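# Seat the L-shaped part flat in its matching pocket

## Task

Place the L-shaped piece so it lies flat and fully down at the bottom of the pocket whose shape matches it.

## Robot and tools

Robot: two arms. left_arm has a left hand, a mirror of the right hand on right_arm. Bases in the scene frame: left_arm at (+0.011, +0.390, 0) m, right_arm at (-0.009, -0.373, 0) m, both nearly unrotated. A two-camera stand stands behind the arms. Cameras: cam_high, cam_low (fixed, 896x504), cam_left_wrist, cam_right_wrist (on the hands, 672x504). A reference image shows the part and its pocket tray; show_instructions brings it back.

Frames. Scene frame: origin at table-top height, halfway between the nominal bases, +z up, +x out over the table, +y toward left_arm. Fixed cameras and the table use it. Every hand pose, velocity, target and offset uses that arm's own base frame and axes; rotations turn about the Hand target's position. Hand point axes (right hand): +z toward the fingertips, +y out of the palm, +x across the palm away from the thumb; on the left hand +x points toward the thumb. The palm face is at y = -0.062 m; straight fingertips reach about z = +0.12 m. A rigid mast near the wrist on the palm side can strike things.

execute_actions(actions, cameras). actions is a list of actions; each action is a list of 1 to 15 rows, one row per 1/30 s step, and a short action repeats its final row to fill 15 steps (0.5 s). A row is one flat list of 48 numbers, each in [-1, 1], covering both arms: left dx, dy, dz, rx, ry, rz; left 16 hand motors; left current_limit, speed; then the same 24 for right. dx..rz are offsets, not poses: 1.0 = 0.6 m or 180 degrees, rx/ry/rz form one rotation vector, in that arm's base axes, measured from the Hand target as it was when the action began (every row counts from that same start, not from the row before). Repeating an offset in a new action moves further. Six zeros re-request the current Hand target. Hand motor order: index_mcp, index_abd, index_pip, index_dip, middle_mcp, middle_abd, middle_pip, middle_dip, ring_mcp, ring_abd, ring_pip, ring_dip, thumb_cmc, thumb_axl, thumb_mcp, thumb_ipl. These are absolute goal angles scaled between each hinge's stops, not offsets; a 0 is a real goal. Open hand: -0.75, 0, -0.58, -0.70 for each finger, thumb -0.71, -0.68, -0.23, -0.17. Toward +1 the fingers curl toward the palm and thumb_cmc brings the thumb in front of it. To leave a hand alone, resend its hand_goal, hand_current_limit and hand_speed. current_limit maps -1..+1 to 0..550 mA (floor 11 mA); speed sets motor rate to (speed+1)/2 of 8.5 rad/s. Start values are +0.4 and -0.6; they persist. cameras: list of names, ["all"], [] or null; images come by default only for an empty actions list.

move(target, speed, blend, stop_force, zero, blocking, cameras). target is one 48-number row or a list of up to 15 rows, laid out as above; pose numbers are offsets from each arm's Hand target, and every row in a list counts from that same starting target. Each hand point goes in a straight line; no obstacle avoidance. speed: m/s per arm path, 0.002 to 3.6, default 0.25 (turning up to twice that in rad/s); one value or one per target. blend: corner rounding in m, default 0 (full stop at each target). stop_force: 3 to 120 N, one value for both arms; the path ends when the wrist sensor feels that much push against the motion, then backs off slightly. Use it slowly for contact, not while the hand rotates, and omit it when lifting away from something. zero (only with stop_force, default true) re-zeroes the sensor first. blocking=false returns after about 0.5 s while the move runs (not allowed with stop_force). Moves take 0.5 to 10 s. The result adds a move: line with the outcome (done, off_target, moving, held, fault) and limits such as paced or held.

wait(seconds 0 to 10), stop() brakes a running move, zoom_image(camera, region=[x0, y0, x1, y1] pixels, at most 504 each side, on the newest image), zero_wrist_force(arm), finished_scene(scene=1) ends the scene permanently.

Results: end_effector_position (m), end_effector_quat_wxyz, velocities, and Hand target (last commanded pose, the base for later offsets) per arm in its base frame; the hand often rests a little short, so resend or add the gap. Joint positions and torques; Wrist force and torque along the hand axes (contact reads as force from the surface into the arm). Per hand: hand_goal, hand_measured, hand_current_ma, hand_state (moving, goal, blocked, overload), hand_current_limit, hand_speed.

Limits and cautions: commanded orientation is clipped to 32 degrees from the measured one per step. Arms are stiff; aiming even slightly beyond a firm contact can fault. A joint torque over its limit (wrist joints 26 N m) or about 150 N outside force halts the arm for 10 s. Keep the arms and hands from touching each other, and avoid sweeping a hand close to its own base. A motor at 495 mA or more for 5 s shuts off for 10 s. Overheated motors (MOTOR HOT at 70 °C) brake the arm at 85 °C. Approach slowly, grip firmly, never drop or release a moving part, never knock anything off the table, and let the part settle flat before finishing.

Each tool is called after "Call:" in YAML: its name, and indented under it one key for each argument.

Reference images:

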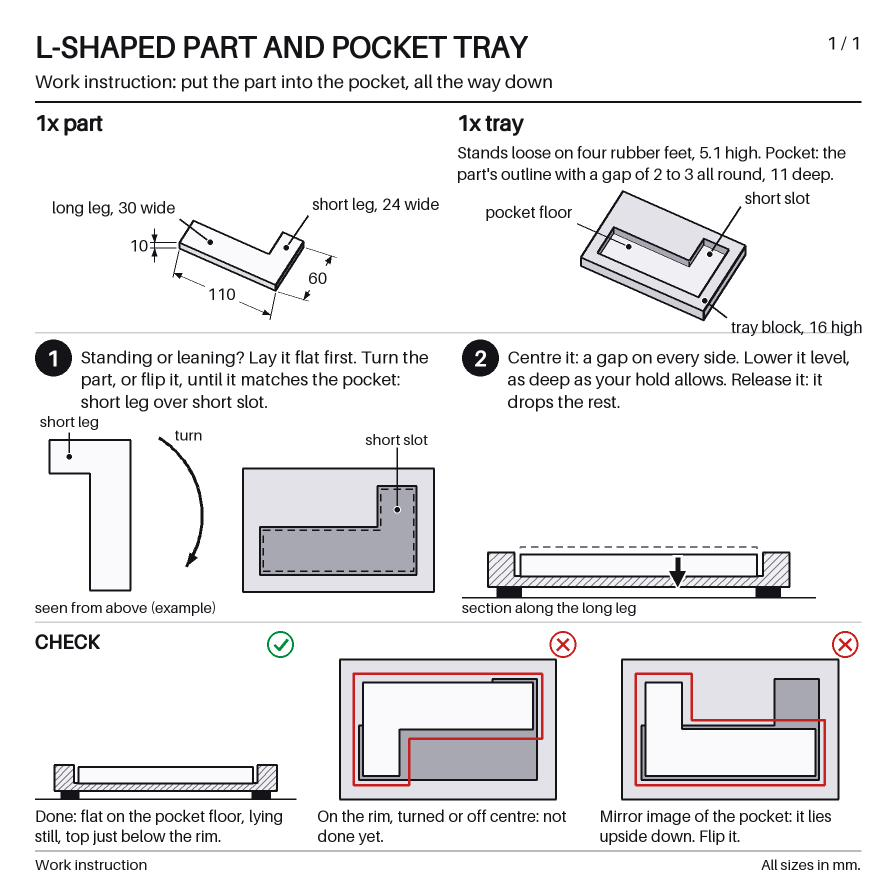

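## Session

Call:
execute_actions:
  actions: []

Scene clock: 0.00 s.
left_arm: end_effector_position=(+0.6608, -0.5515, +0.2352) hand_goal=(-0.754, +0.000, -0.576, -0.696, -0.754, +0.000, -0.576, -0.696, -0.754, +0.000, -0.576, -0.696, -0.714, -0.678, -0.226, -0.168) hand_measured=(-0.754, +0.000, -0.576, -0.696, -0.754, +0.000, -0.576, -0.696, -0.754, +0.000, -0.576, -0.696, -0.714, -0.678, -0.226, -0.168) hand_current_ma=(+0, +0, +0, +0, +0, +0, +0, +0, +0, +0, +0, +0, +0, +0, +0, +0) hand_state=(goal, goal, goal, goal, goal, goal, goal, goal, goal, goal, goal, goal, goal, goal, goal, goal) hand_current_limit=0.40 hand_speed=-0.60 end_effector_quat_wxyz=(+0.493, +0.611, -0.556, +0.274) | right_arm: end_effector_position=(+0.2750, +0.2118, +0.1621) hand_goal=(-0.754, +0.000, -0.576, -0.696, -0.754, +0.000, -0.576, -0.696, -0.754, +0.000, -0.576, -0.696, -0.714, -0.678, -0.226, -0.168) hand_measured=(-0.754, +0.000, -0.576, -0.696, -0.754, +0.000, -0.576, -0.696, -0.754, +0.000, -0.576, -0.696, -0.714, -0.678, -0.226, -0.168) hand_current_ma=(+0, +0, +0, +0, +0, +0, +0, +0, +0, +0, +0, +0, +0, +0, +0, +0) hand_state=(goal, goal, goal, goal, goal, goal, goal, goal, goal, goal, goal, goal, goal, goal, goal, goal) hand_current_limit=0.40 hand_speed=-0.60 end_effector_quat_wxyz=(-0.040, +0.892, +0.450, +0.032)
Joint positions: left_arm=[2.886 -2.623 -0.793 -1.232 0.373 -3.536] | right_arm=[0.466 -1.916 2.371 -2.089 -1.491 1.105]
Joint velocities: within noise
Joint torques (N m): no reading
Wrist force (N): no reading
Wrist torque (N m): no reading
Wrist force, peak (N): no reading
Hand target: left_arm +0.6608, -0.5515, +0.2352; +0.493, +0.611, -0.556, +0.274 | right_arm +0.2750, +0.2118, +0.1621; -0.040, +0.892, +0.450, +0.032

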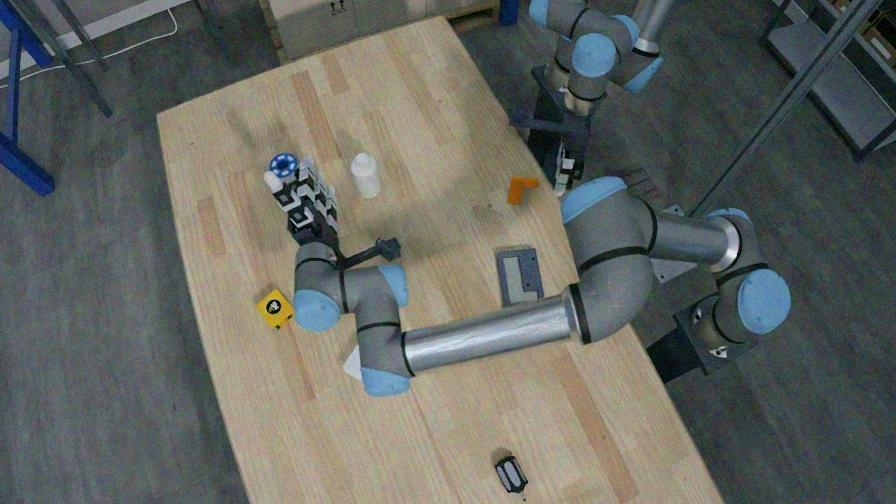

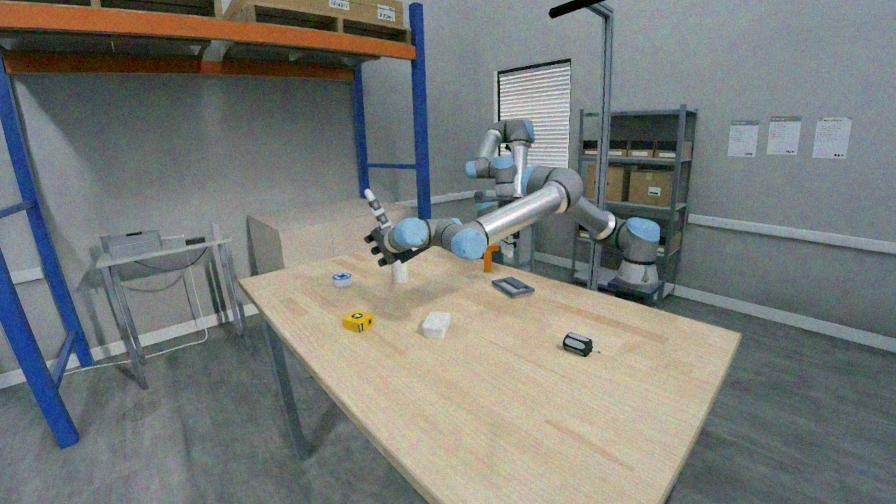

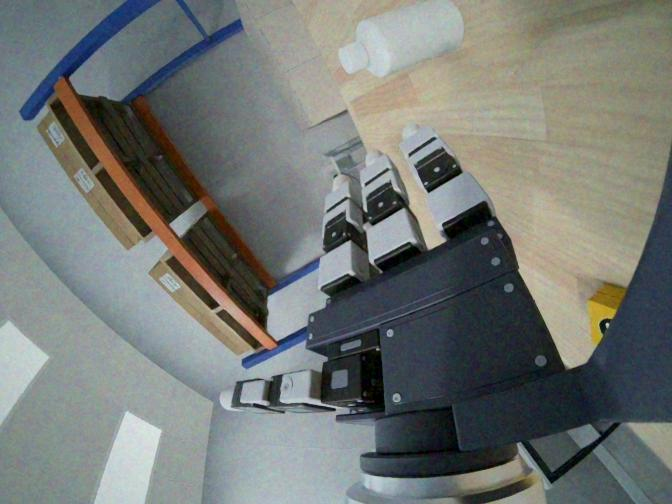

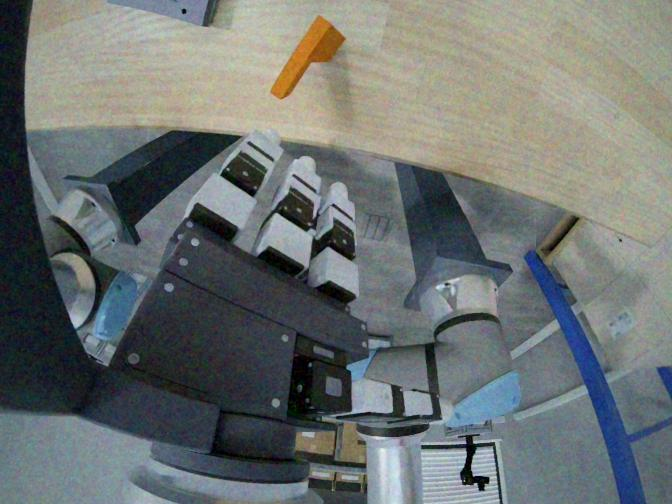

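Call:
zoom_image:
  camera: "cam_high"
  region: [440, 130, 620, 330]

Call:
zoom_image:
  camera: "cam_low"
  region: [440, 210, 600, 320]

Call:
zoom_image:
  camera: "cam_right_wrist"
  region: [90, 0, 400, 180]

Scaled by 2.520.

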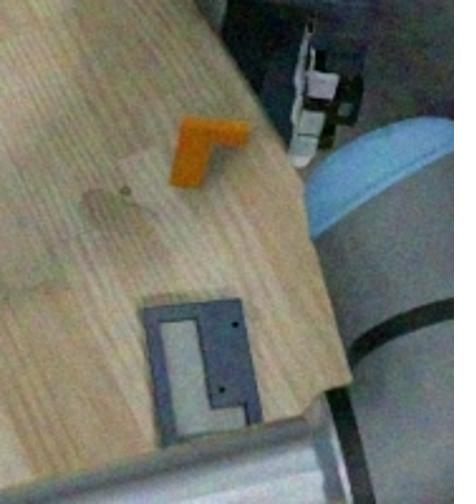

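Scaled by 3.150.

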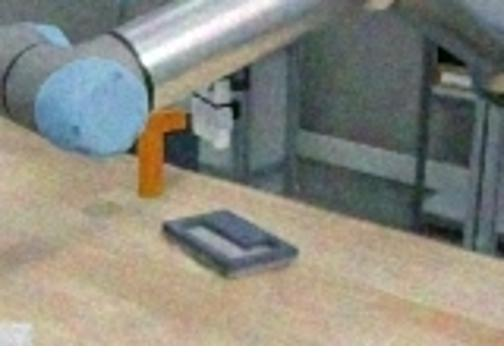

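Scaled by 1.626 from the camera's 672x504 image, which has a finer 960x720 frame.

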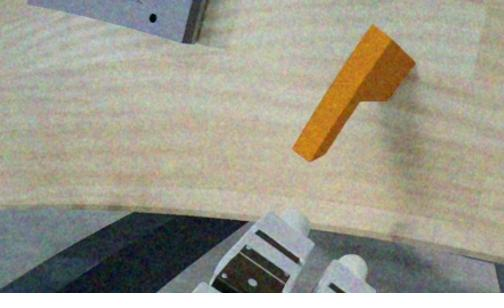

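Call:
move:
  target:
    - [0.2478, 0.4322, 0.083, 0, 0, 0.1111, -0.754, 0, -0.576, -0.696, -0.754, 0, -0.576, -0.696, -0.754, 0, -0.576, -0.696, -0.714, -0.678, -0.226, -0.168, 0.4, -0.6, 0.0, 0.0, 0.26, 0.0, 0.0, 0.0, -0.068, 0, -0.431, -0.623, -0.754, 0, -0.576, -0.696, -0.754, 0, -0.576, -0.696, 0.507, -0.678, -0.06, -0.10, 0.4, -0.6]
    - [0.3332, 0.923, 0.083, 0, 0, 0.2222, -0.754, 0, -0.576, -0.696, -0.754, 0, -0.576, -0.696, -0.754, 0, -0.576, -0.696, -0.714, -0.678, -0.226, -0.168, 0.4, -0.6, 0.083, 0.083, 0.26, 0.2431, 0.4229, 0.0572, -0.068, 0, -0.431, -0.623, -0.754, 0, -0.576, -0.696, -0.754, 0, -0.576, -0.696, 0.507, -0.678, -0.06, -0.10, 0.4, -0.6]
    - [0.3332, 0.923, 0.083, 0, 0, 0.2222, -0.754, 0, -0.576, -0.696, -0.754, 0, -0.576, -0.696, -0.754, 0, -0.576, -0.696, -0.714, -0.678, -0.226, -0.168, 0.4, -0.6, 0.085, 0.127, 0.18, 0.2431, 0.4229, 0.0572, -0.068, 0, -0.431, -0.623, -0.754, 0, -0.576, -0.696, -0.754, 0, -0.576, -0.696, 0.507, -0.678, -0.06, -0.10, 0.4, -0.6]
  speed: 0.4
  blend: [0.05, 0.03, 0]
  cameras: ["all"]

Scene clock: 17.00 s.
left_arm: end_effector_position=(+0.8607, +0.0023, +0.2850) hand_goal=(-0.754, +0.000, -0.576, -0.696, -0.754, +0.000, -0.576, -0.696, -0.754, +0.000, -0.576, -0.696, -0.714, -0.678, -0.226, -0.168) hand_measured=(-0.756, +0.002, -0.576, -0.696, -0.754, +0.002, -0.576, -0.696, -0.754, +0.002, -0.576, -0.696, -0.716, -0.678, -0.226, -0.168) hand_current_ma=(+0, +0, +0, +0, +0, +0, +0, +0, +0, +0, +0, +0, +0, +0, +0, +0) hand_state=(goal, goal, goal, goal, goal, goal, goal, goal, goal, goal, goal, goal, goal, goal, goal, goal) hand_current_limit=0.40 hand_speed=-0.60 end_effector_quat_wxyz=(+0.369, +0.764, -0.313, +0.426) | right_arm: end_effector_position=(+0.3260, +0.2879, +0.2703) hand_goal=(-0.068, +0.000, -0.432, -0.624, -0.754, +0.000, -0.576, -0.696, -0.754, +0.000, -0.576, -0.696, +0.506, -0.678, -0.060, -0.100) hand_measured=(-0.062, +0.000, -0.432, -0.626, -0.744, +0.000, -0.576, -0.696, -0.744, +0.000, -0.576, -0.696, +0.506, -0.678, -0.060, -0.100) hand_current_ma=(+21, +0, -3, -8, +42, +0, +1, +0, +38, +0, +1, +0, -1, +2, +3, -4) hand_state=(goal, goal, goal, goal, goal, goal, goal, goal, goal, goal, goal, goal, goal, goal, goal, goal) hand_current_limit=0.40 hand_speed=-0.60 end_effector_quat_wxyz=(+0.609, -0.608, -0.360, +0.361) end_effector_velocity=(+0.001, +0.001, -0.002) end_effector_angular_velocity=(+0.002, -0.005, -0.001)
Joint positions: left_arm=[3.584 -2.585 -0.737 -1.326 0.373 -3.536] | right_arm=[0.117 -1.141 1.383 -0.24 -0.953 0]
Joint velocities: left_arm=[within noise] | right_arm=[0.001 0.001 0.001 -0.006 0.002 -0.002]
Joint torques (N m): left_arm=[2.48 69.84 14.89 4.56 -0.46 2.92] | right_arm=[4.79 -31.15 -9.36 0.23 1.17 -2.42]
Wrist force (N): left_arm=[-0.5 0.0 0.5] | right_arm=[-0.4 -1.5 1.1]
Wrist torque (N m): left_arm=[-0.07 0.04 -0.04] | right_arm=[-0.08 0.11 0.02]
Wrist force, peak (N): left_arm=[0.2 0.9 3.1] | right_arm=[-1.3 -4.0 0.4]
Hand target: left_arm +0.8607, +0.0023, +0.2850; +0.369, +0.764, -0.313, +0.426 | right_arm +0.3260, +0.2880, +0.2701; +0.609, -0.608, -0.360, +0.361
Off the commanded pose: left_arm 0.000 m, 0 deg | right_arm 0.000 m, 0 deg.
move: done; blend cut to 0.0274 m at target 2
camera_calibration:
cam_left_wrist: T_world_to_cam=[[0.204218, 0.463667, -0.862153, 0.0411939], [0.313567, 0.803325, 0.506304, -0.458633], [0.927346, -0.373739, 0.018663, -0.670506], [0, 0, 0, 1]] pos_world=[0.757191, 0.0987366, 0.280237]
cam_right_wrist: T_world_to_cam=[[-0.37432, -0.638622, -0.672344, 0.521472], [0.370896, -0.767642, 0.522648, -0.0767968], [-0.849894, -0.0537317, 0.524207, 0.282295], [0, 0, 0, 1]] pos_world=[0.463602, 0.289239, 0.242765]

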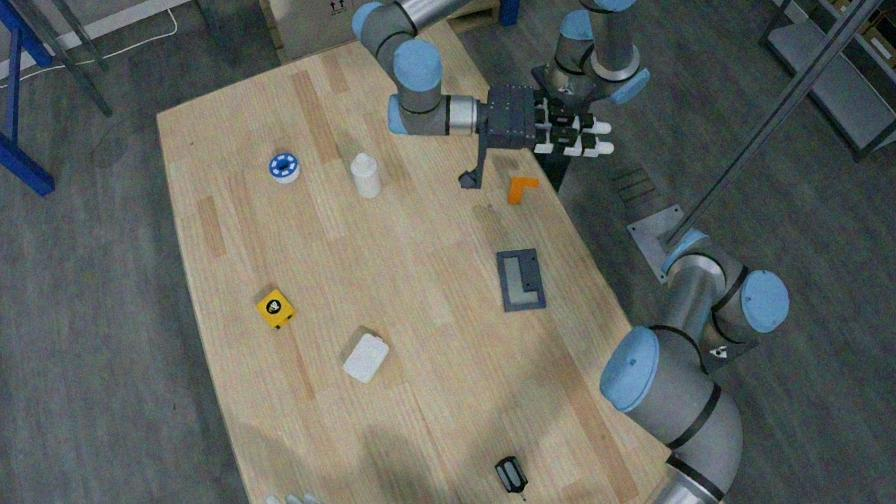

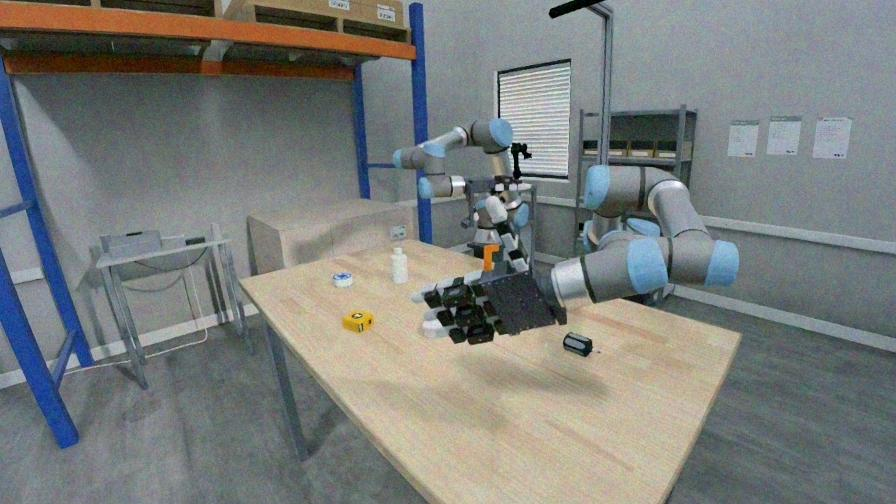

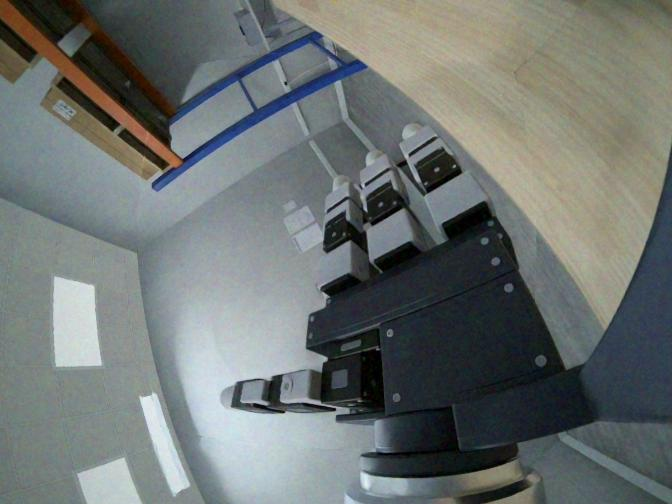

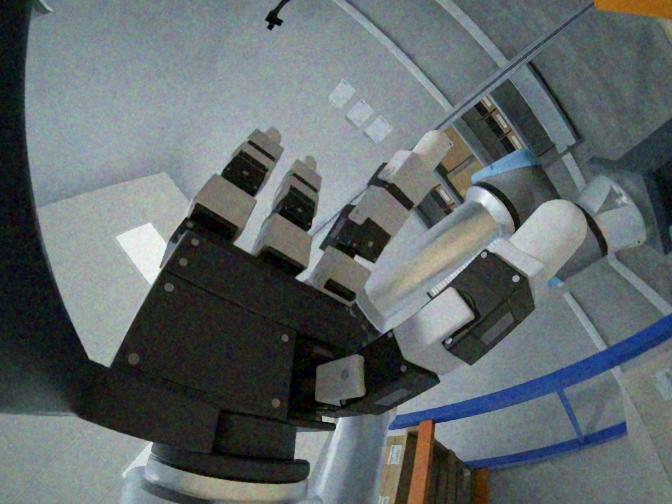

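Call:
zoom_image:
  camera: "cam_high"
  region: [440, 100, 600, 330]

Call:
zoom_image:
  camera: "cam_high"
  region: [480, 160, 570, 220]

Call:
zoom_image:
  camera: "cam_high"
  region: [480, 235, 570, 325]

Call:
zoom_image:
  camera: "cam_right_wrist"
  region: [400, 0, 672, 260]

Call:
zoom_image:
  camera: "cam_low"
  region: [440, 180, 580, 300]

Scaled by 2.191.

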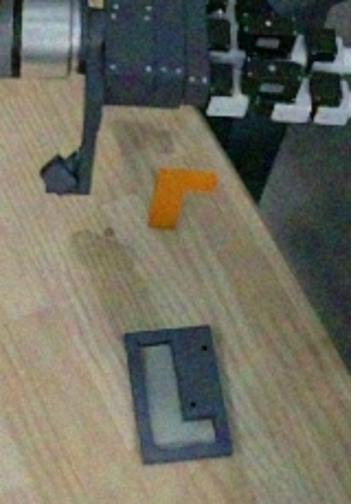

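Scaled by 5.600.

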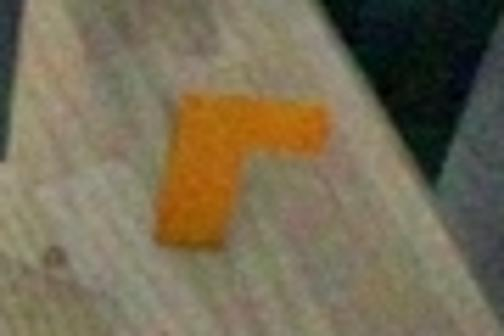

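Scaled by 5.600.

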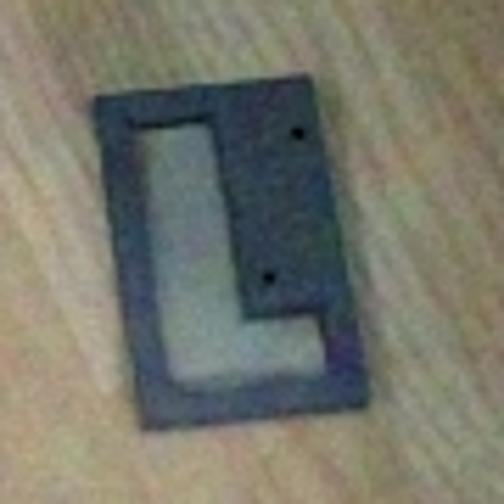

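Scaled by 1.853 from the camera's 672x504 image, which has a finer 960x720 frame.

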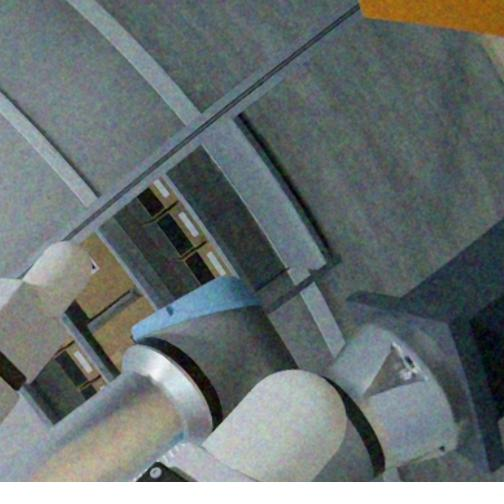

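Scaled by 3.600.

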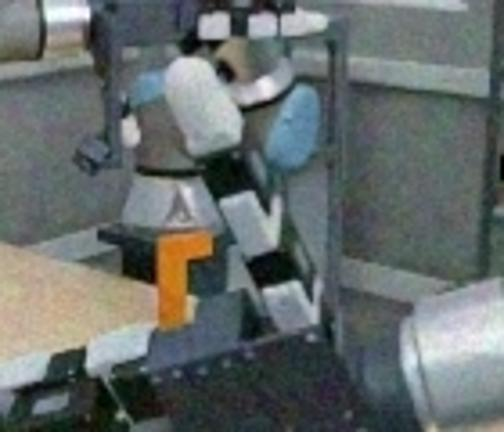

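Call:
zoom_image:
  camera: "cam_high"
  region: [450, 70, 630, 200]

Scaled by 2.800.

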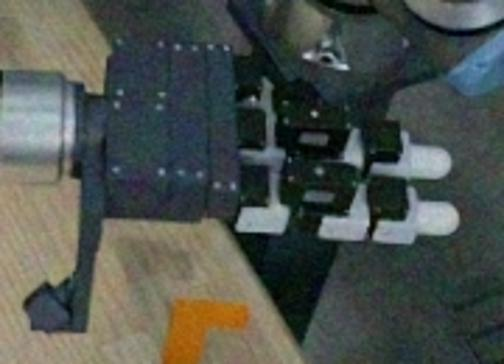

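Call:
move:
  target: [0, 0, 0, 0, 0, 0, -0.754, 0, -0.576, -0.696, -0.754, 0, -0.576, -0.696, -0.754, 0, -0.576, -0.696, -0.714, -0.678, -0.226, -0.168, 0.4, -0.6, 0.048, 0.0877, -0.15, 0.0, 0.0, 0.0, -0.068, 0, -0.431, -0.623, -0.754, 0, -0.576, -0.696, -0.754, 0, -0.576, -0.696, 0.507, -0.678, -0.06, -0.10, 0.4, -0.6]
  speed: 0.3
  cameras: ["all"]

Call:
zoom_image:
  camera: "cam_right_wrist"
  region: [372, 0, 672, 300]

Call:
zoom_image:
  camera: "cam_high"
  region: [450, 90, 630, 220]

Scene clock: 20.50 s.
left_arm: end_effector_position=(+0.8607, +0.0023, +0.2850) hand_goal=(-0.754, +0.000, -0.576, -0.696, -0.754, +0.000, -0.576, -0.696, -0.754, +0.000, -0.576, -0.696, -0.714, -0.678, -0.226, -0.168) hand_measured=(-0.756, +0.002, -0.576, -0.696, -0.754, +0.002, -0.576, -0.696, -0.754, +0.002, -0.576, -0.696, -0.716, -0.678, -0.226, -0.168) hand_current_ma=(+0, +0, +0, +0, +0, +0, +0, +0, +0, +0, +0, +0, +0, +0, +0, +0) hand_state=(goal, goal, goal, goal, goal, goal, goal, goal, goal, goal, goal, goal, goal, goal, goal, goal) hand_current_limit=0.40 hand_speed=-0.60 end_effector_quat_wxyz=(+0.369, +0.764, -0.313, +0.426) | right_arm: end_effector_position=(+0.3547, +0.3406, +0.1802) hand_goal=(-0.068, +0.000, -0.432, -0.624, -0.754, +0.000, -0.576, -0.696, -0.754, +0.000, -0.576, -0.696, +0.506, -0.678, -0.060, -0.100) hand_measured=(-0.062, +0.000, -0.432, -0.626, -0.744, +0.000, -0.576, -0.696, -0.744, +0.000, -0.576, -0.696, +0.506, -0.678, -0.060, -0.100) hand_current_ma=(+22, +0, -3, -8, +42, +0, +1, +0, +38, +0, +1, +0, -1, +2, +3, -4) hand_state=(goal, goal, goal, goal, goal, goal, goal, goal, goal, goal, goal, goal, goal, goal, goal, goal) hand_current_limit=0.40 hand_speed=-0.60 end_effector_quat_wxyz=(+0.609, -0.608, -0.360, +0.361)
Joint positions: left_arm=[3.584 -2.585 -0.737 -1.326 0.373 -3.536] | right_arm=[0.199 -0.965 1.35 -0.383 -0.871 -0.001]
Joint torques (N m): left_arm=[2.94 71.2 14.98 5.03 -0.91 2.69] | right_arm=[2.29 -35.95 -15.09 0.35 0.32 0.7]
Wrist force (N): left_arm=[-0.6 -0.1 0.4] | right_arm=[-0.1 -1.6 1.5]
Wrist torque (N m): left_arm=[-0.06 0.06 -0.05] | right_arm=[-0.18 0.04 0.14]
Wrist force, peak (N): left_arm=[-0.3 0.2 0.8] | right_arm=[-1.7 -4.2 0.9]
Hand target: left_arm +0.8607, +0.0023, +0.2850; +0.369, +0.764, -0.313, +0.426 | right_arm +0.3548, +0.3407, +0.1801; +0.609, -0.608, -0.360, +0.361
Off the commanded pose: left_arm 0.000 m, 0 deg | right_arm 0.000 m, 0 deg.
move: done
camera_calibration:
cam_left_wrist: T_world_to_cam=[[0.204332, 0.463721, -0.862097, 0.0410406], [0.313498, 0.803295, 0.506396, -0.458683], [0.927344, -0.373738, 0.0187629, -0.670496], [0, 0, 0, 1]] pos_world=[0.757191, 0.0988364, 0.280236]
cam_right_wrist: T_world_to_cam=[[-0.374323, -0.638384, -0.672568, 0.505351], [0.370806, -0.767833, 0.522432, 0.000157465], [-0.849933, -0.0538337, 0.524134, 0.356847], [0, 0, 0, 1]] pos_world=[0.492402, 0.34194, 0.152765]

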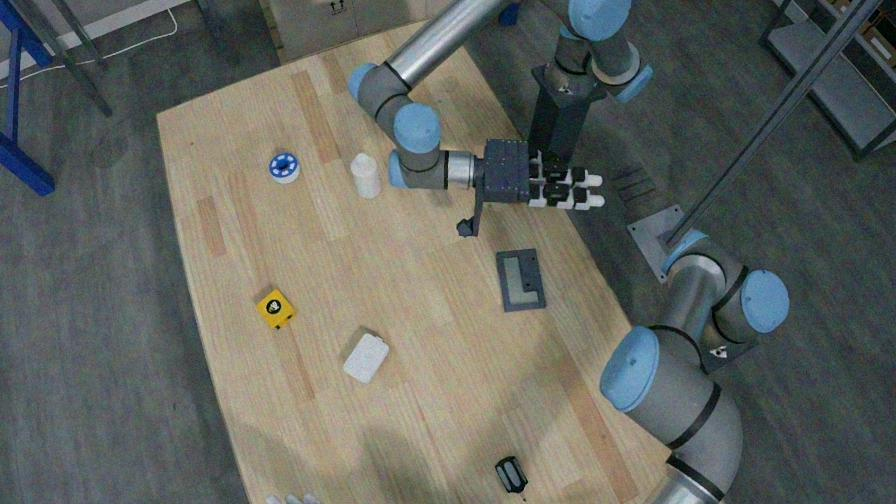

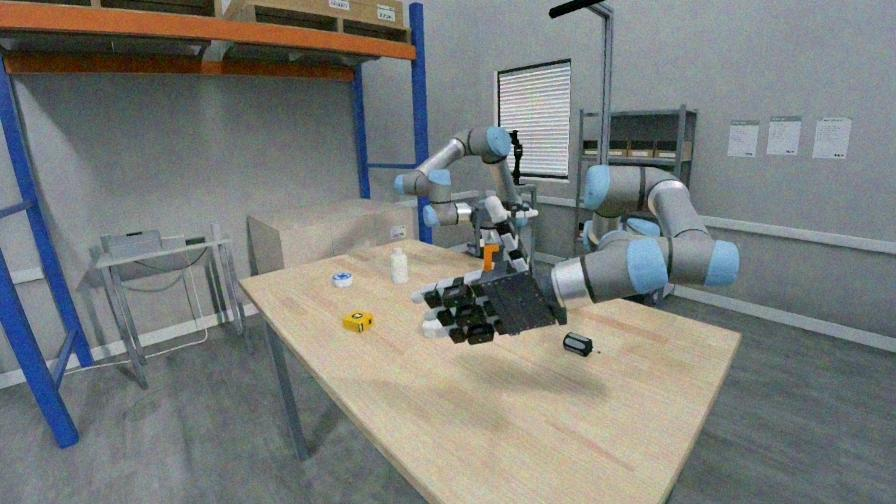

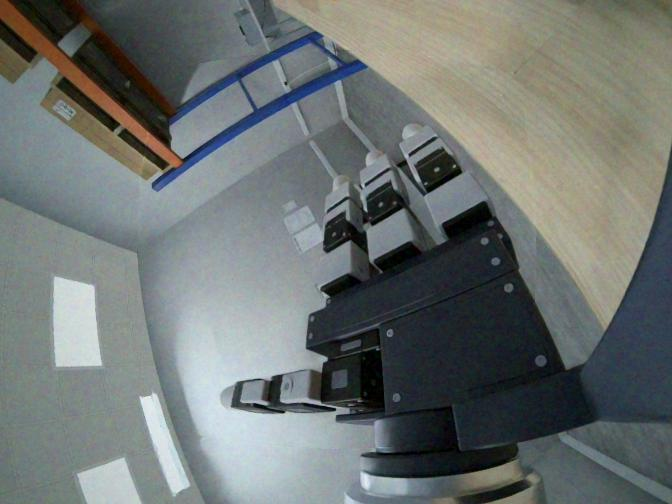

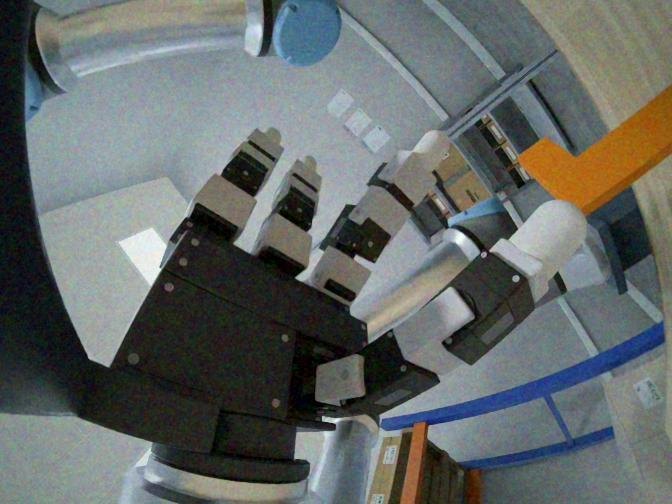

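Scaled by 1.680 from the camera's 672x504 image, which has a finer 960x720 frame.

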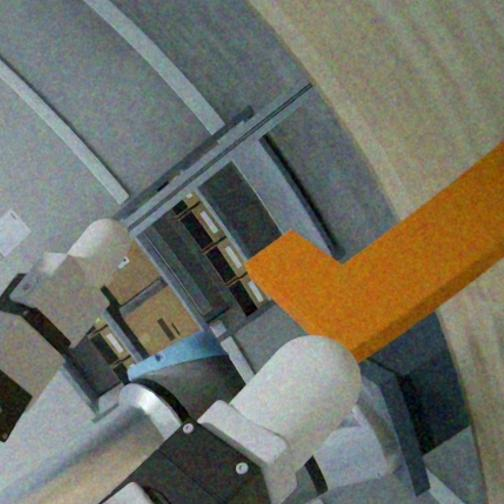

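Scaled by 2.800.

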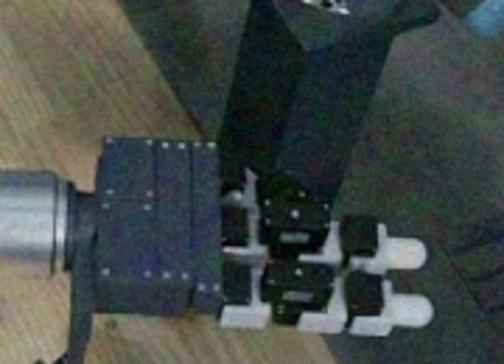

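Call:
zoom_image:
  camera: "cam_right_wrist"
  region: [502, 70, 672, 240]

Scaled by 2.965 from the camera's 672x504 image, which has a finer 960x720 frame.

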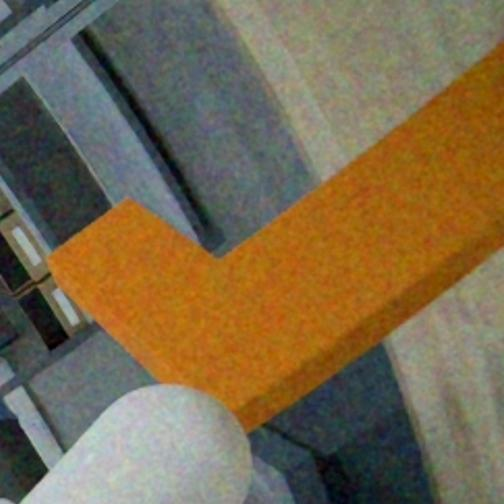

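Call:
move:
  target: [0, 0, 0, 0, 0, 0, -0.754, 0, -0.576, -0.696, -0.754, 0, -0.576, -0.696, -0.754, 0, -0.576, -0.696, -0.714, -0.678, -0.226, -0.168, 0.4, -0.6, -0.0448, -0.0573, 0.0, 0.0, 0.0, -0.0167, -0.068, 0, -0.431, -0.623, -0.754, 0, -0.576, -0.696, -0.754, 0, -0.576, -0.696, 0.507, -0.678, -0.06, -0.10, 0.4, -0.6]
  speed: 0.2
  cameras: ["cam_right_wrist", "cam_low"]

Call:
zoom_image:
  camera: "cam_right_wrist"
  region: [472, 0, 672, 260]

Scene clock: 23.80 s.
left_arm: end_effector_position=(+0.8607, +0.0023, +0.2850) hand_goal=(-0.754, +0.000, -0.576, -0.696, -0.754, +0.000, -0.576, -0.696, -0.754, +0.000, -0.576, -0.696, -0.714, -0.678, -0.226, -0.168) hand_measured=(-0.756, +0.002, -0.576, -0.696, -0.754, +0.002, -0.576, -0.696, -0.754, +0.002, -0.576, -0.696, -0.716, -0.678, -0.226, -0.168) hand_current_ma=(+0, +0, +0, +0, +0, +0, +0, +0, +0, +0, +0, +0, +0, +0, +0, +0) hand_state=(goal, goal, goal, goal, goal, goal, goal, goal, goal, goal, goal, goal, goal, goal, goal, goal) hand_current_limit=0.40 hand_speed=-0.60 end_effector_quat_wxyz=(+0.369, +0.764, -0.313, +0.426) | right_arm: end_effector_position=(+0.3279, +0.3063, +0.1801) hand_goal=(-0.068, +0.000, -0.432, -0.624, -0.754, +0.000, -0.576, -0.696, -0.754, +0.000, -0.576, -0.696, +0.506, -0.678, -0.060, -0.100) hand_measured=(-0.062, +0.000, -0.432, -0.626, -0.744, +0.000, -0.576, -0.696, -0.744, +0.000, -0.576, -0.696, +0.506, -0.678, -0.060, -0.100) hand_current_ma=(+22, +0, -3, -8, +42, +0, +1, +0, +38, +0, +1, +0, -1, +2, +3, -4) hand_state=(goal, goal, goal, goal, goal, goal, goal, goal, goal, goal, goal, goal, goal, goal, goal, goal) hand_current_limit=0.40 hand_speed=-0.60 end_effector_quat_wxyz=(+0.618, -0.617, -0.344, +0.345)
Joint positions: left_arm=[3.584 -2.585 -0.737 -1.326 0.373 -3.536] | right_arm=[0.131 -1.069 1.519 -0.448 -0.886 -0.001]
Joint torques (N m): left_arm=[3.39 69.87 14.84 5.03 -1.59 1.91] | right_arm=[-3.88 -47.68 -10.29 2.26 1.64 2.97]
Wrist force (N): left_arm=[-0.7 -0.3 -0.1] | right_arm=[-0.1 -1.6 1.0]
Wrist torque (N m): left_arm=[-0.05 0.06 -0.05] | right_arm=[-0.10 0.02 0.09]
Wrist force, peak (N): left_arm=[-0.7 -0.2 0.3] | right_arm=[-0.2 -1.8 1.7]
Hand target: left_arm +0.8607, +0.0023, +0.2850; +0.369, +0.764, -0.313, +0.426 | right_arm +0.3279, +0.3063, +0.1801; +0.618, -0.617, -0.344, +0.345
Off the commanded pose: left_arm 0.000 m, 0 deg | right_arm 0.000 m, 0 deg.
move: done
camera_calibration:
cam_right_wrist: T_world_to_cam=[[-0.407311, -0.617923, -0.672509, 0.477866], [0.330139, -0.786185, 0.522419, 0.00278299], [-0.851531, -0.00923429, 0.524222, 0.319045], [0, 0, 0, 1]] pos_world=[0.465398, 0.300419, 0.152665]
Images, in order (width x height): cam_low 896x504, cam_right_wrist 672x504.

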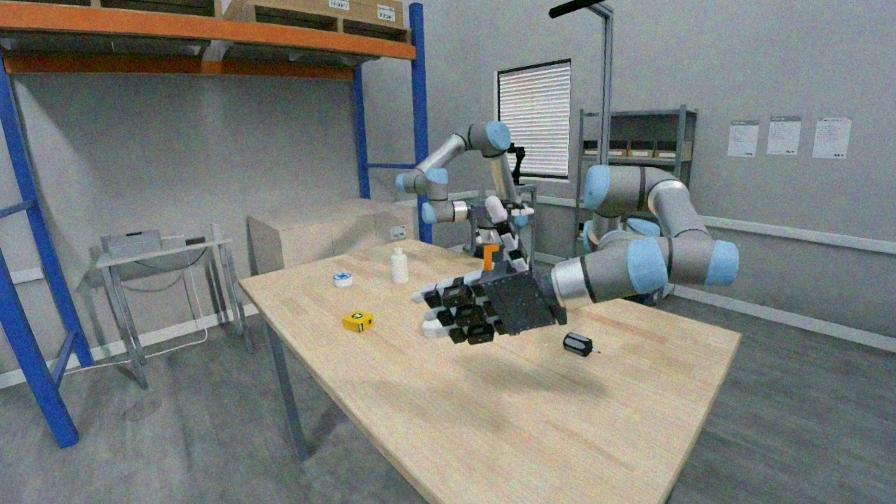

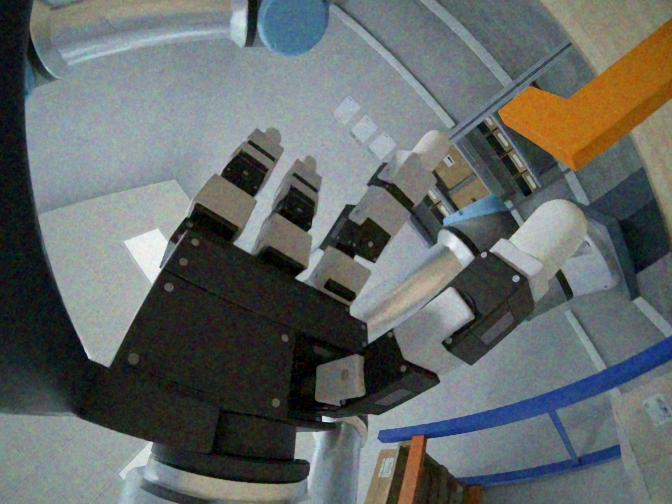

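Scaled by 1.938 from the camera's 672x504 image, which has a finer 960x720 frame.

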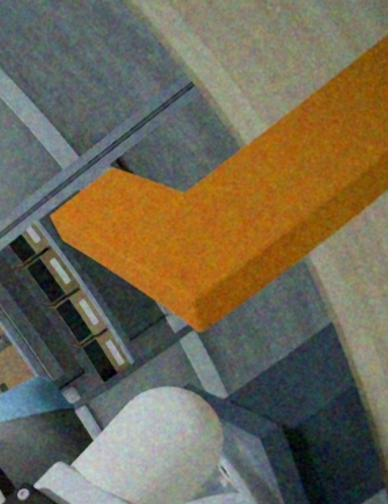

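Call:
zoom_image:
  camera: "cam_right_wrist"
  region: [490, 70, 610, 190]

Scaled by 4.200 from the camera's 672x504 image, which has a finer 960x720 frame.

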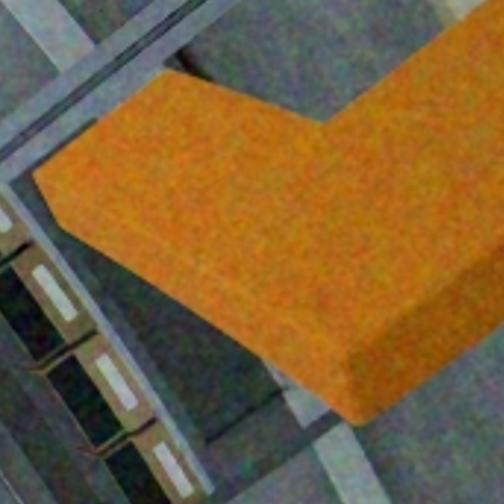

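Call:
move:
  target:
    - [0, 0, 0, 0, 0, 0, -0.754, 0, -0.576, -0.696, -0.754, 0, -0.576, -0.696, -0.754, 0, -0.576, -0.696, -0.714, -0.678, -0.226, -0.168, 0.4, -0.6, 0.002, 0.0032, 0.0, 0.0, 0.0, -0.0111, -0.068, 0, -0.431, -0.623, -0.754, 0, -0.576, -0.696, -0.754, 0, -0.576, -0.696, 0.507, -0.678, -0.06, -0.10, 0.4, -0.6]
    - [0, 0, 0, 0, 0, 0, -0.754, 0, -0.576, -0.696, -0.754, 0, -0.576, -0.696, -0.754, 0, -0.576, -0.696, -0.714, -0.678, -0.226, -0.168, 0.4, -0.6, 0.002, 0.0032, -0.0733, 0.0, 0.0, -0.0111, -0.068, 0, -0.431, -0.623, -0.754, 0, -0.576, -0.696, -0.754, 0, -0.576, -0.696, 0.507, -0.678, -0.06, -0.10, 0.4, -0.6]
  speed: 0.06
  cameras: ["cam_right_wrist", "cam_low"]

Call:
zoom_image:
  camera: "cam_right_wrist"
  region: [372, 0, 672, 280]

Scene clock: 26.27 s.
left_arm: end_effector_position=(+0.8607, +0.0023, +0.2850) hand_goal=(-0.754, +0.000, -0.576, -0.696, -0.754, +0.000, -0.576, -0.696, -0.754, +0.000, -0.576, -0.696, -0.714, -0.678, -0.226, -0.168) hand_measured=(-0.756, +0.002, -0.576, -0.696, -0.754, +0.002, -0.576, -0.696, -0.754, +0.002, -0.576, -0.696, -0.716, -0.678, -0.226, -0.168) hand_current_ma=(+0, +0, +0, +0, +0, +0, +0, +0, +0, +0, +0, +0, +0, +0, +0, +0) hand_state=(goal, goal, goal, goal, goal, goal, goal, goal, goal, goal, goal, goal, goal, goal, goal, goal) hand_current_limit=0.40 hand_speed=-0.60 end_effector_quat_wxyz=(+0.369, +0.764, -0.313, +0.426) | right_arm: end_effector_position=(+0.3291, +0.3082, +0.1362) hand_goal=(-0.068, +0.000, -0.432, -0.624, -0.754, +0.000, -0.576, -0.696, -0.754, +0.000, -0.576, -0.696, +0.506, -0.678, -0.060, -0.100) hand_measured=(-0.062, +0.000, -0.432, -0.626, -0.744, +0.000, -0.576, -0.696, -0.744, +0.000, -0.576, -0.696, +0.506, -0.678, -0.060, -0.100) hand_current_ma=(+22, +0, -3, -8, +42, +0, +1, +0, +38, +0, +1, +0, -1, +2, +3, -4) hand_state=(goal, goal, goal, goal, goal, goal, goal, goal, goal, goal, goal, goal, goal, goal, goal, goal) hand_current_limit=0.40 hand_speed=-0.60 end_effector_quat_wxyz=(+0.624, -0.623, -0.333, +0.334)
Joint positions: left_arm=[3.584 -2.585 -0.737 -1.326 0.373 -3.536] | right_arm=[0.122 -1.028 1.581 -0.55 -0.86 -0.001]
Joint torques (N m): left_arm=[2.95 70.85 14.91 4.98 -1.78 1.27] | right_arm=[4 -49.09 -21.25 3.12 -1.28 -1.77]
Wrist force (N): left_arm=[-0.5 0.0 0.3] | right_arm=[0.0 -1.7 0.9]
Wrist torque (N m): left_arm=[-0.04 0.04 -0.05] | right_arm=[-0.12 0.02 0.14]
Wrist force, peak (N): left_arm=[-0.9 0.2 0.2] | right_arm=[0.3 -2.3 0.8]
Hand target: left_arm +0.8607, +0.0023, +0.2850; +0.369, +0.764, -0.313, +0.426 | right_arm +0.3291, +0.3082, +0.1362; +0.624, -0.623, -0.333, +0.334
Off the commanded pose: left_arm 0.000 m, 0 deg | right_arm 0.000 m, 0 deg.
move: done
camera_calibration:
cam_right_wrist: T_world_to_cam=[[-0.42876, -0.603332, -0.672425, 0.452492], [0.302467, -0.797224, 0.522444, 0.0393672], [-0.85128, 0.0206166, 0.524306, 0.33384], [0, 0, 0, 1]] pos_world=[0.466295, 0.297505, 0.108665]
Images, in order (width x height): cam_low 896x504, cam_right_wrist 672x504.

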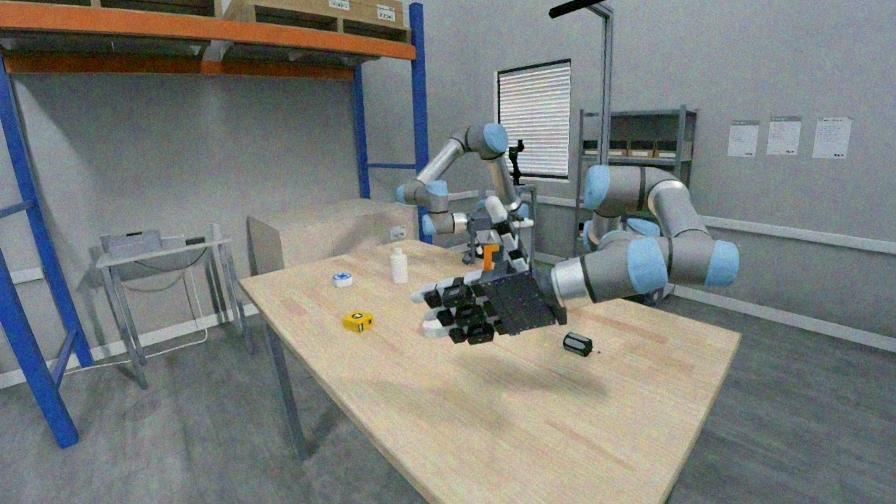

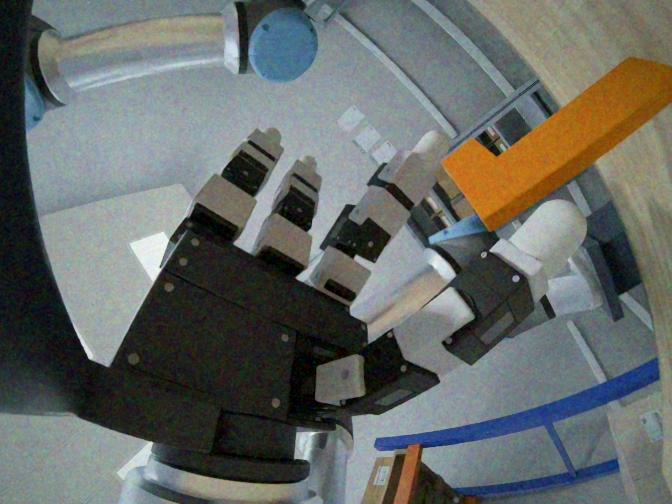

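Scaled by 1.680 from the camera's 672x504 image, which has a finer 960x720 frame.

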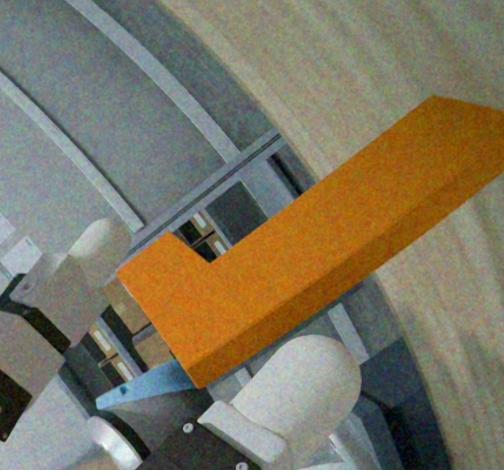

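Call:
move:
  target: [0, 0, 0, 0, 0, 0, -0.754, 0, -0.576, -0.696, -0.754, 0, -0.576, -0.696, -0.754, 0, -0.576, -0.696, -0.714, -0.678, -0.226, -0.168, 0.4, -0.6, 0, 0, 0, 0.0, 0.0, 0, 0.041, 0, -0.431, -0.623, -0.754, 0, -0.576, -0.696, -0.754, 0, -0.576, -0.696, 0.507, -0.678, -0.03, -0.07, 0.0, -0.9]
  speed: 0.06
  cameras: ["cam_right_wrist"]

Call:
zoom_image:
  camera: "cam_right_wrist"
  region: [402, 60, 622, 280]

Scene clock: 27.90 s.
left_arm: end_effector_position=(+0.8607, +0.0023, +0.2850) hand_goal=(-0.754, +0.000, -0.576, -0.696, -0.754, +0.000, -0.576, -0.696, -0.754, +0.000, -0.576, -0.696, -0.714, -0.678, -0.226, -0.168) hand_measured=(-0.756, +0.002, -0.576, -0.696, -0.754, +0.002, -0.576, -0.696, -0.754, +0.002, -0.576, -0.696, -0.716, -0.678, -0.226, -0.168) hand_current_ma=(+0, +0, +0, +0, +0, +0, +0, +0, +0, +0, +0, +0, +0, +0, +0, +0) hand_state=(goal, goal, goal, goal, goal, goal, goal, goal, goal, goal, goal, goal, goal, goal, goal, goal) hand_current_limit=0.40 hand_speed=-0.60 end_effector_quat_wxyz=(+0.369, +0.764, -0.313, +0.426) | right_arm: end_effector_position=(+0.3291, +0.3082, +0.1362) hand_goal=(+0.040, +0.000, -0.432, -0.624, -0.754, +0.000, -0.576, -0.696, -0.754, +0.000, -0.576, -0.696, +0.506, -0.678, -0.030, -0.070) hand_measured=(+0.044, +0.000, -0.432, -0.626, -0.744, +0.000, -0.576, -0.696, -0.744, +0.000, -0.576, -0.696, +0.506, -0.678, -0.036, -0.074) hand_current_ma=(+12, +0, -3, -8, +42, +0, +1, +0, +38, +0, +1, +0, -1, +2, -28, -14) hand_state=(goal, goal, goal, goal, goal, goal, goal, goal, goal, goal, goal, goal, goal, goal, goal, goal) hand_current_limit=0.00 hand_speed=-0.90 end_effector_quat_wxyz=(+0.624, -0.623, -0.333, +0.334)
Joint positions: left_arm=[3.584 -2.585 -0.737 -1.326 0.373 -3.536] | right_arm=[0.122 -1.028 1.581 -0.55 -0.86 -0.001]
Joint torques (N m): left_arm=[2.86 69.31 14.86 4.85 -1.95 0.74] | right_arm=[4.69 -49.92 -22.25 1.03 0.98 2.91]
Wrist force (N): left_arm=[-0.3 0.0 0.4] | right_arm=[-0.1 -1.6 0.9]
Wrist torque (N m): left_arm=[-0.05 0.01 -0.03] | right_arm=[-0.10 0.04 0.13]
Wrist force, peak (N): left_arm=[-0.8 -0.3 0.5] | right_arm=[0.0 -1.8 1.2]
Hand target: left_arm +0.8607, +0.0023, +0.2850; +0.369, +0.764, -0.313, +0.426 | right_arm +0.3291, +0.3082, +0.1362; +0.624, -0.623, -0.333, +0.334
Off the commanded pose: left_arm 0.000 m, 0 deg | right_arm 0.000 m, 0 deg.
move: done
camera_calibration:
cam_right_wrist: T_world_to_cam=[[-0.428659, -0.603353, -0.672471, 0.452456], [0.302407, -0.797208, 0.522503, 0.0393842], [-0.851353, 0.0206162, 0.524188, 0.333887], [0, 0, 0, 1]] pos_world=[0.466295, 0.297505, 0.108665]
Images, in order (width x height): cam_right_wrist 672x504.

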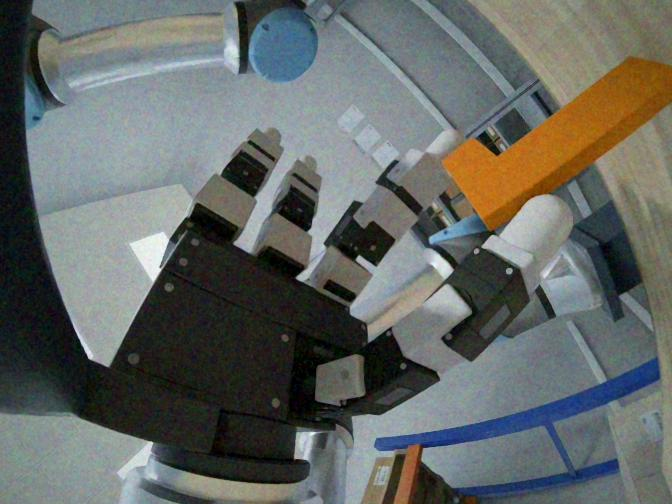

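Scaled by 2.291 from the camera's 672x504 image, which has a finer 960x720 frame.

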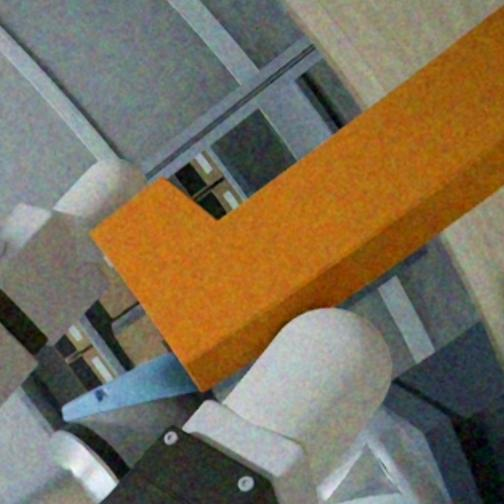

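Call:
move:
  target: [0, 0, 0, 0, 0, 0, -0.754, 0, -0.576, -0.696, -0.754, 0, -0.576, -0.696, -0.754, 0, -0.576, -0.696, -0.714, -0.678, -0.226, -0.168, 0.4, -0.6, 0, 0, 0, 0.0, 0.0, 0, 0.096, 0, -0.431, -0.623, -0.754, 0, -0.576, -0.696, -0.754, 0, -0.576, -0.696, 0.507, -0.678, -0.015, -0.055, 0.0, -0.95]
  speed: 0.06
  cameras: ["cam_right_wrist"]

Call:
zoom_image:
  camera: "cam_right_wrist"
  region: [402, 60, 622, 280]

Scene clock: 28.67 s.
left_arm: end_effector_position=(+0.8607, +0.0023, +0.2850) hand_goal=(-0.754, +0.000, -0.576, -0.696, -0.754, +0.000, -0.576, -0.696, -0.754, +0.000, -0.576, -0.696, -0.714, -0.678, -0.226, -0.168) hand_measured=(-0.756, +0.002, -0.576, -0.696, -0.754, +0.002, -0.576, -0.696, -0.754, +0.002, -0.576, -0.696, -0.716, -0.678, -0.226, -0.168) hand_current_ma=(+0, +0, +0, +0, +0, +0, +0, +0, +0, +0, +0, +0, +0, +0, +0, +0) hand_state=(goal, goal, goal, goal, goal, goal, goal, goal, goal, goal, goal, goal, goal, goal, goal, goal) hand_current_limit=0.40 hand_speed=-0.60 end_effector_quat_wxyz=(+0.369, +0.764, -0.313, +0.426) | right_arm: end_effector_position=(+0.3291, +0.3082, +0.1362) hand_goal=(+0.096, +0.000, -0.432, -0.624, -0.754, +0.000, -0.576, -0.696, -0.754, +0.000, -0.576, -0.696, +0.506, -0.678, -0.016, -0.056) hand_measured=(+0.068, +0.000, -0.438, -0.626, -0.744, +0.000, -0.576, -0.696, -0.744, +0.000, -0.576, -0.696, +0.506, -0.678, -0.024, -0.060) hand_current_ma=(-120, +0, -18, -8, +42, +0, +1, +0, +38, +0, +1, +0, -1, +2, -42, -21) hand_state=(blocked, goal, goal, goal, goal, goal, goal, goal, goal, goal, goal, goal, goal, goal, goal, goal) hand_current_limit=0.00 hand_speed=-0.95 end_effector_quat_wxyz=(+0.624, -0.623, -0.333, +0.334)
Joint positions: left_arm=[3.584 -2.585 -0.737 -1.326 0.373 -3.536] | right_arm=[0.122 -1.028 1.581 -0.55 -0.86 -0.001]
Joint torques (N m): left_arm=[2.63 69.68 14.92 4.62 -1.91 0.73] | right_arm=[5.15 -48.73 -21.74 1.02 1.02 2.8]
Wrist force (N): left_arm=[-0.4 -0.1 0.5] | right_arm=[0.0 -2.4 0.9]
Wrist torque (N m): left_arm=[-0.07 0.04 -0.03] | right_arm=[-0.10 0.03 0.15]
Wrist force, peak (N): left_arm=[-0.7 -0.1 0.4] | right_arm=[0.1 -2.6 1.1]
Hand target: left_arm +0.8607, +0.0023, +0.2850; +0.369, +0.764, -0.313, +0.426 | right_arm +0.3291, +0.3082, +0.1362; +0.624, -0.623, -0.333, +0.334
Off the commanded pose: left_arm 0.000 m, 0 deg | right_arm 0.000 m, 0 deg.
move: done
camera_calibration:
cam_right_wrist: T_world_to_cam=[[-0.428659, -0.603353, -0.672471, 0.452456], [0.302407, -0.797208, 0.522503, 0.0393842], [-0.851353, 0.0206162, 0.524188, 0.333887], [0, 0, 0, 1]] pos_world=[0.466295, 0.297505, 0.108665]
Images, in order (width x height): cam_right_wrist 672x504.

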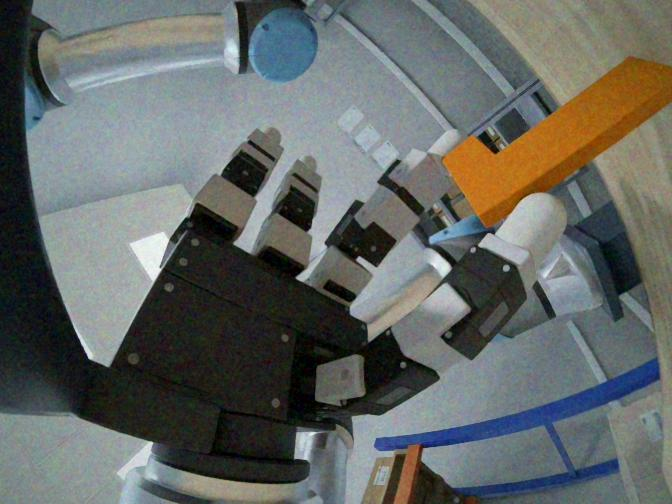

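Scaled by 2.291 from the camera's 672x504 image, which has a finer 960x720 frame.

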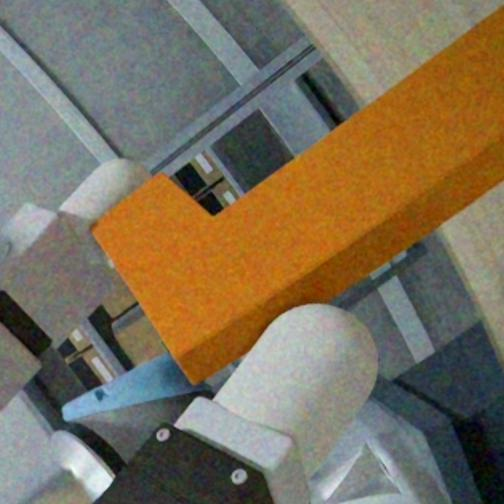

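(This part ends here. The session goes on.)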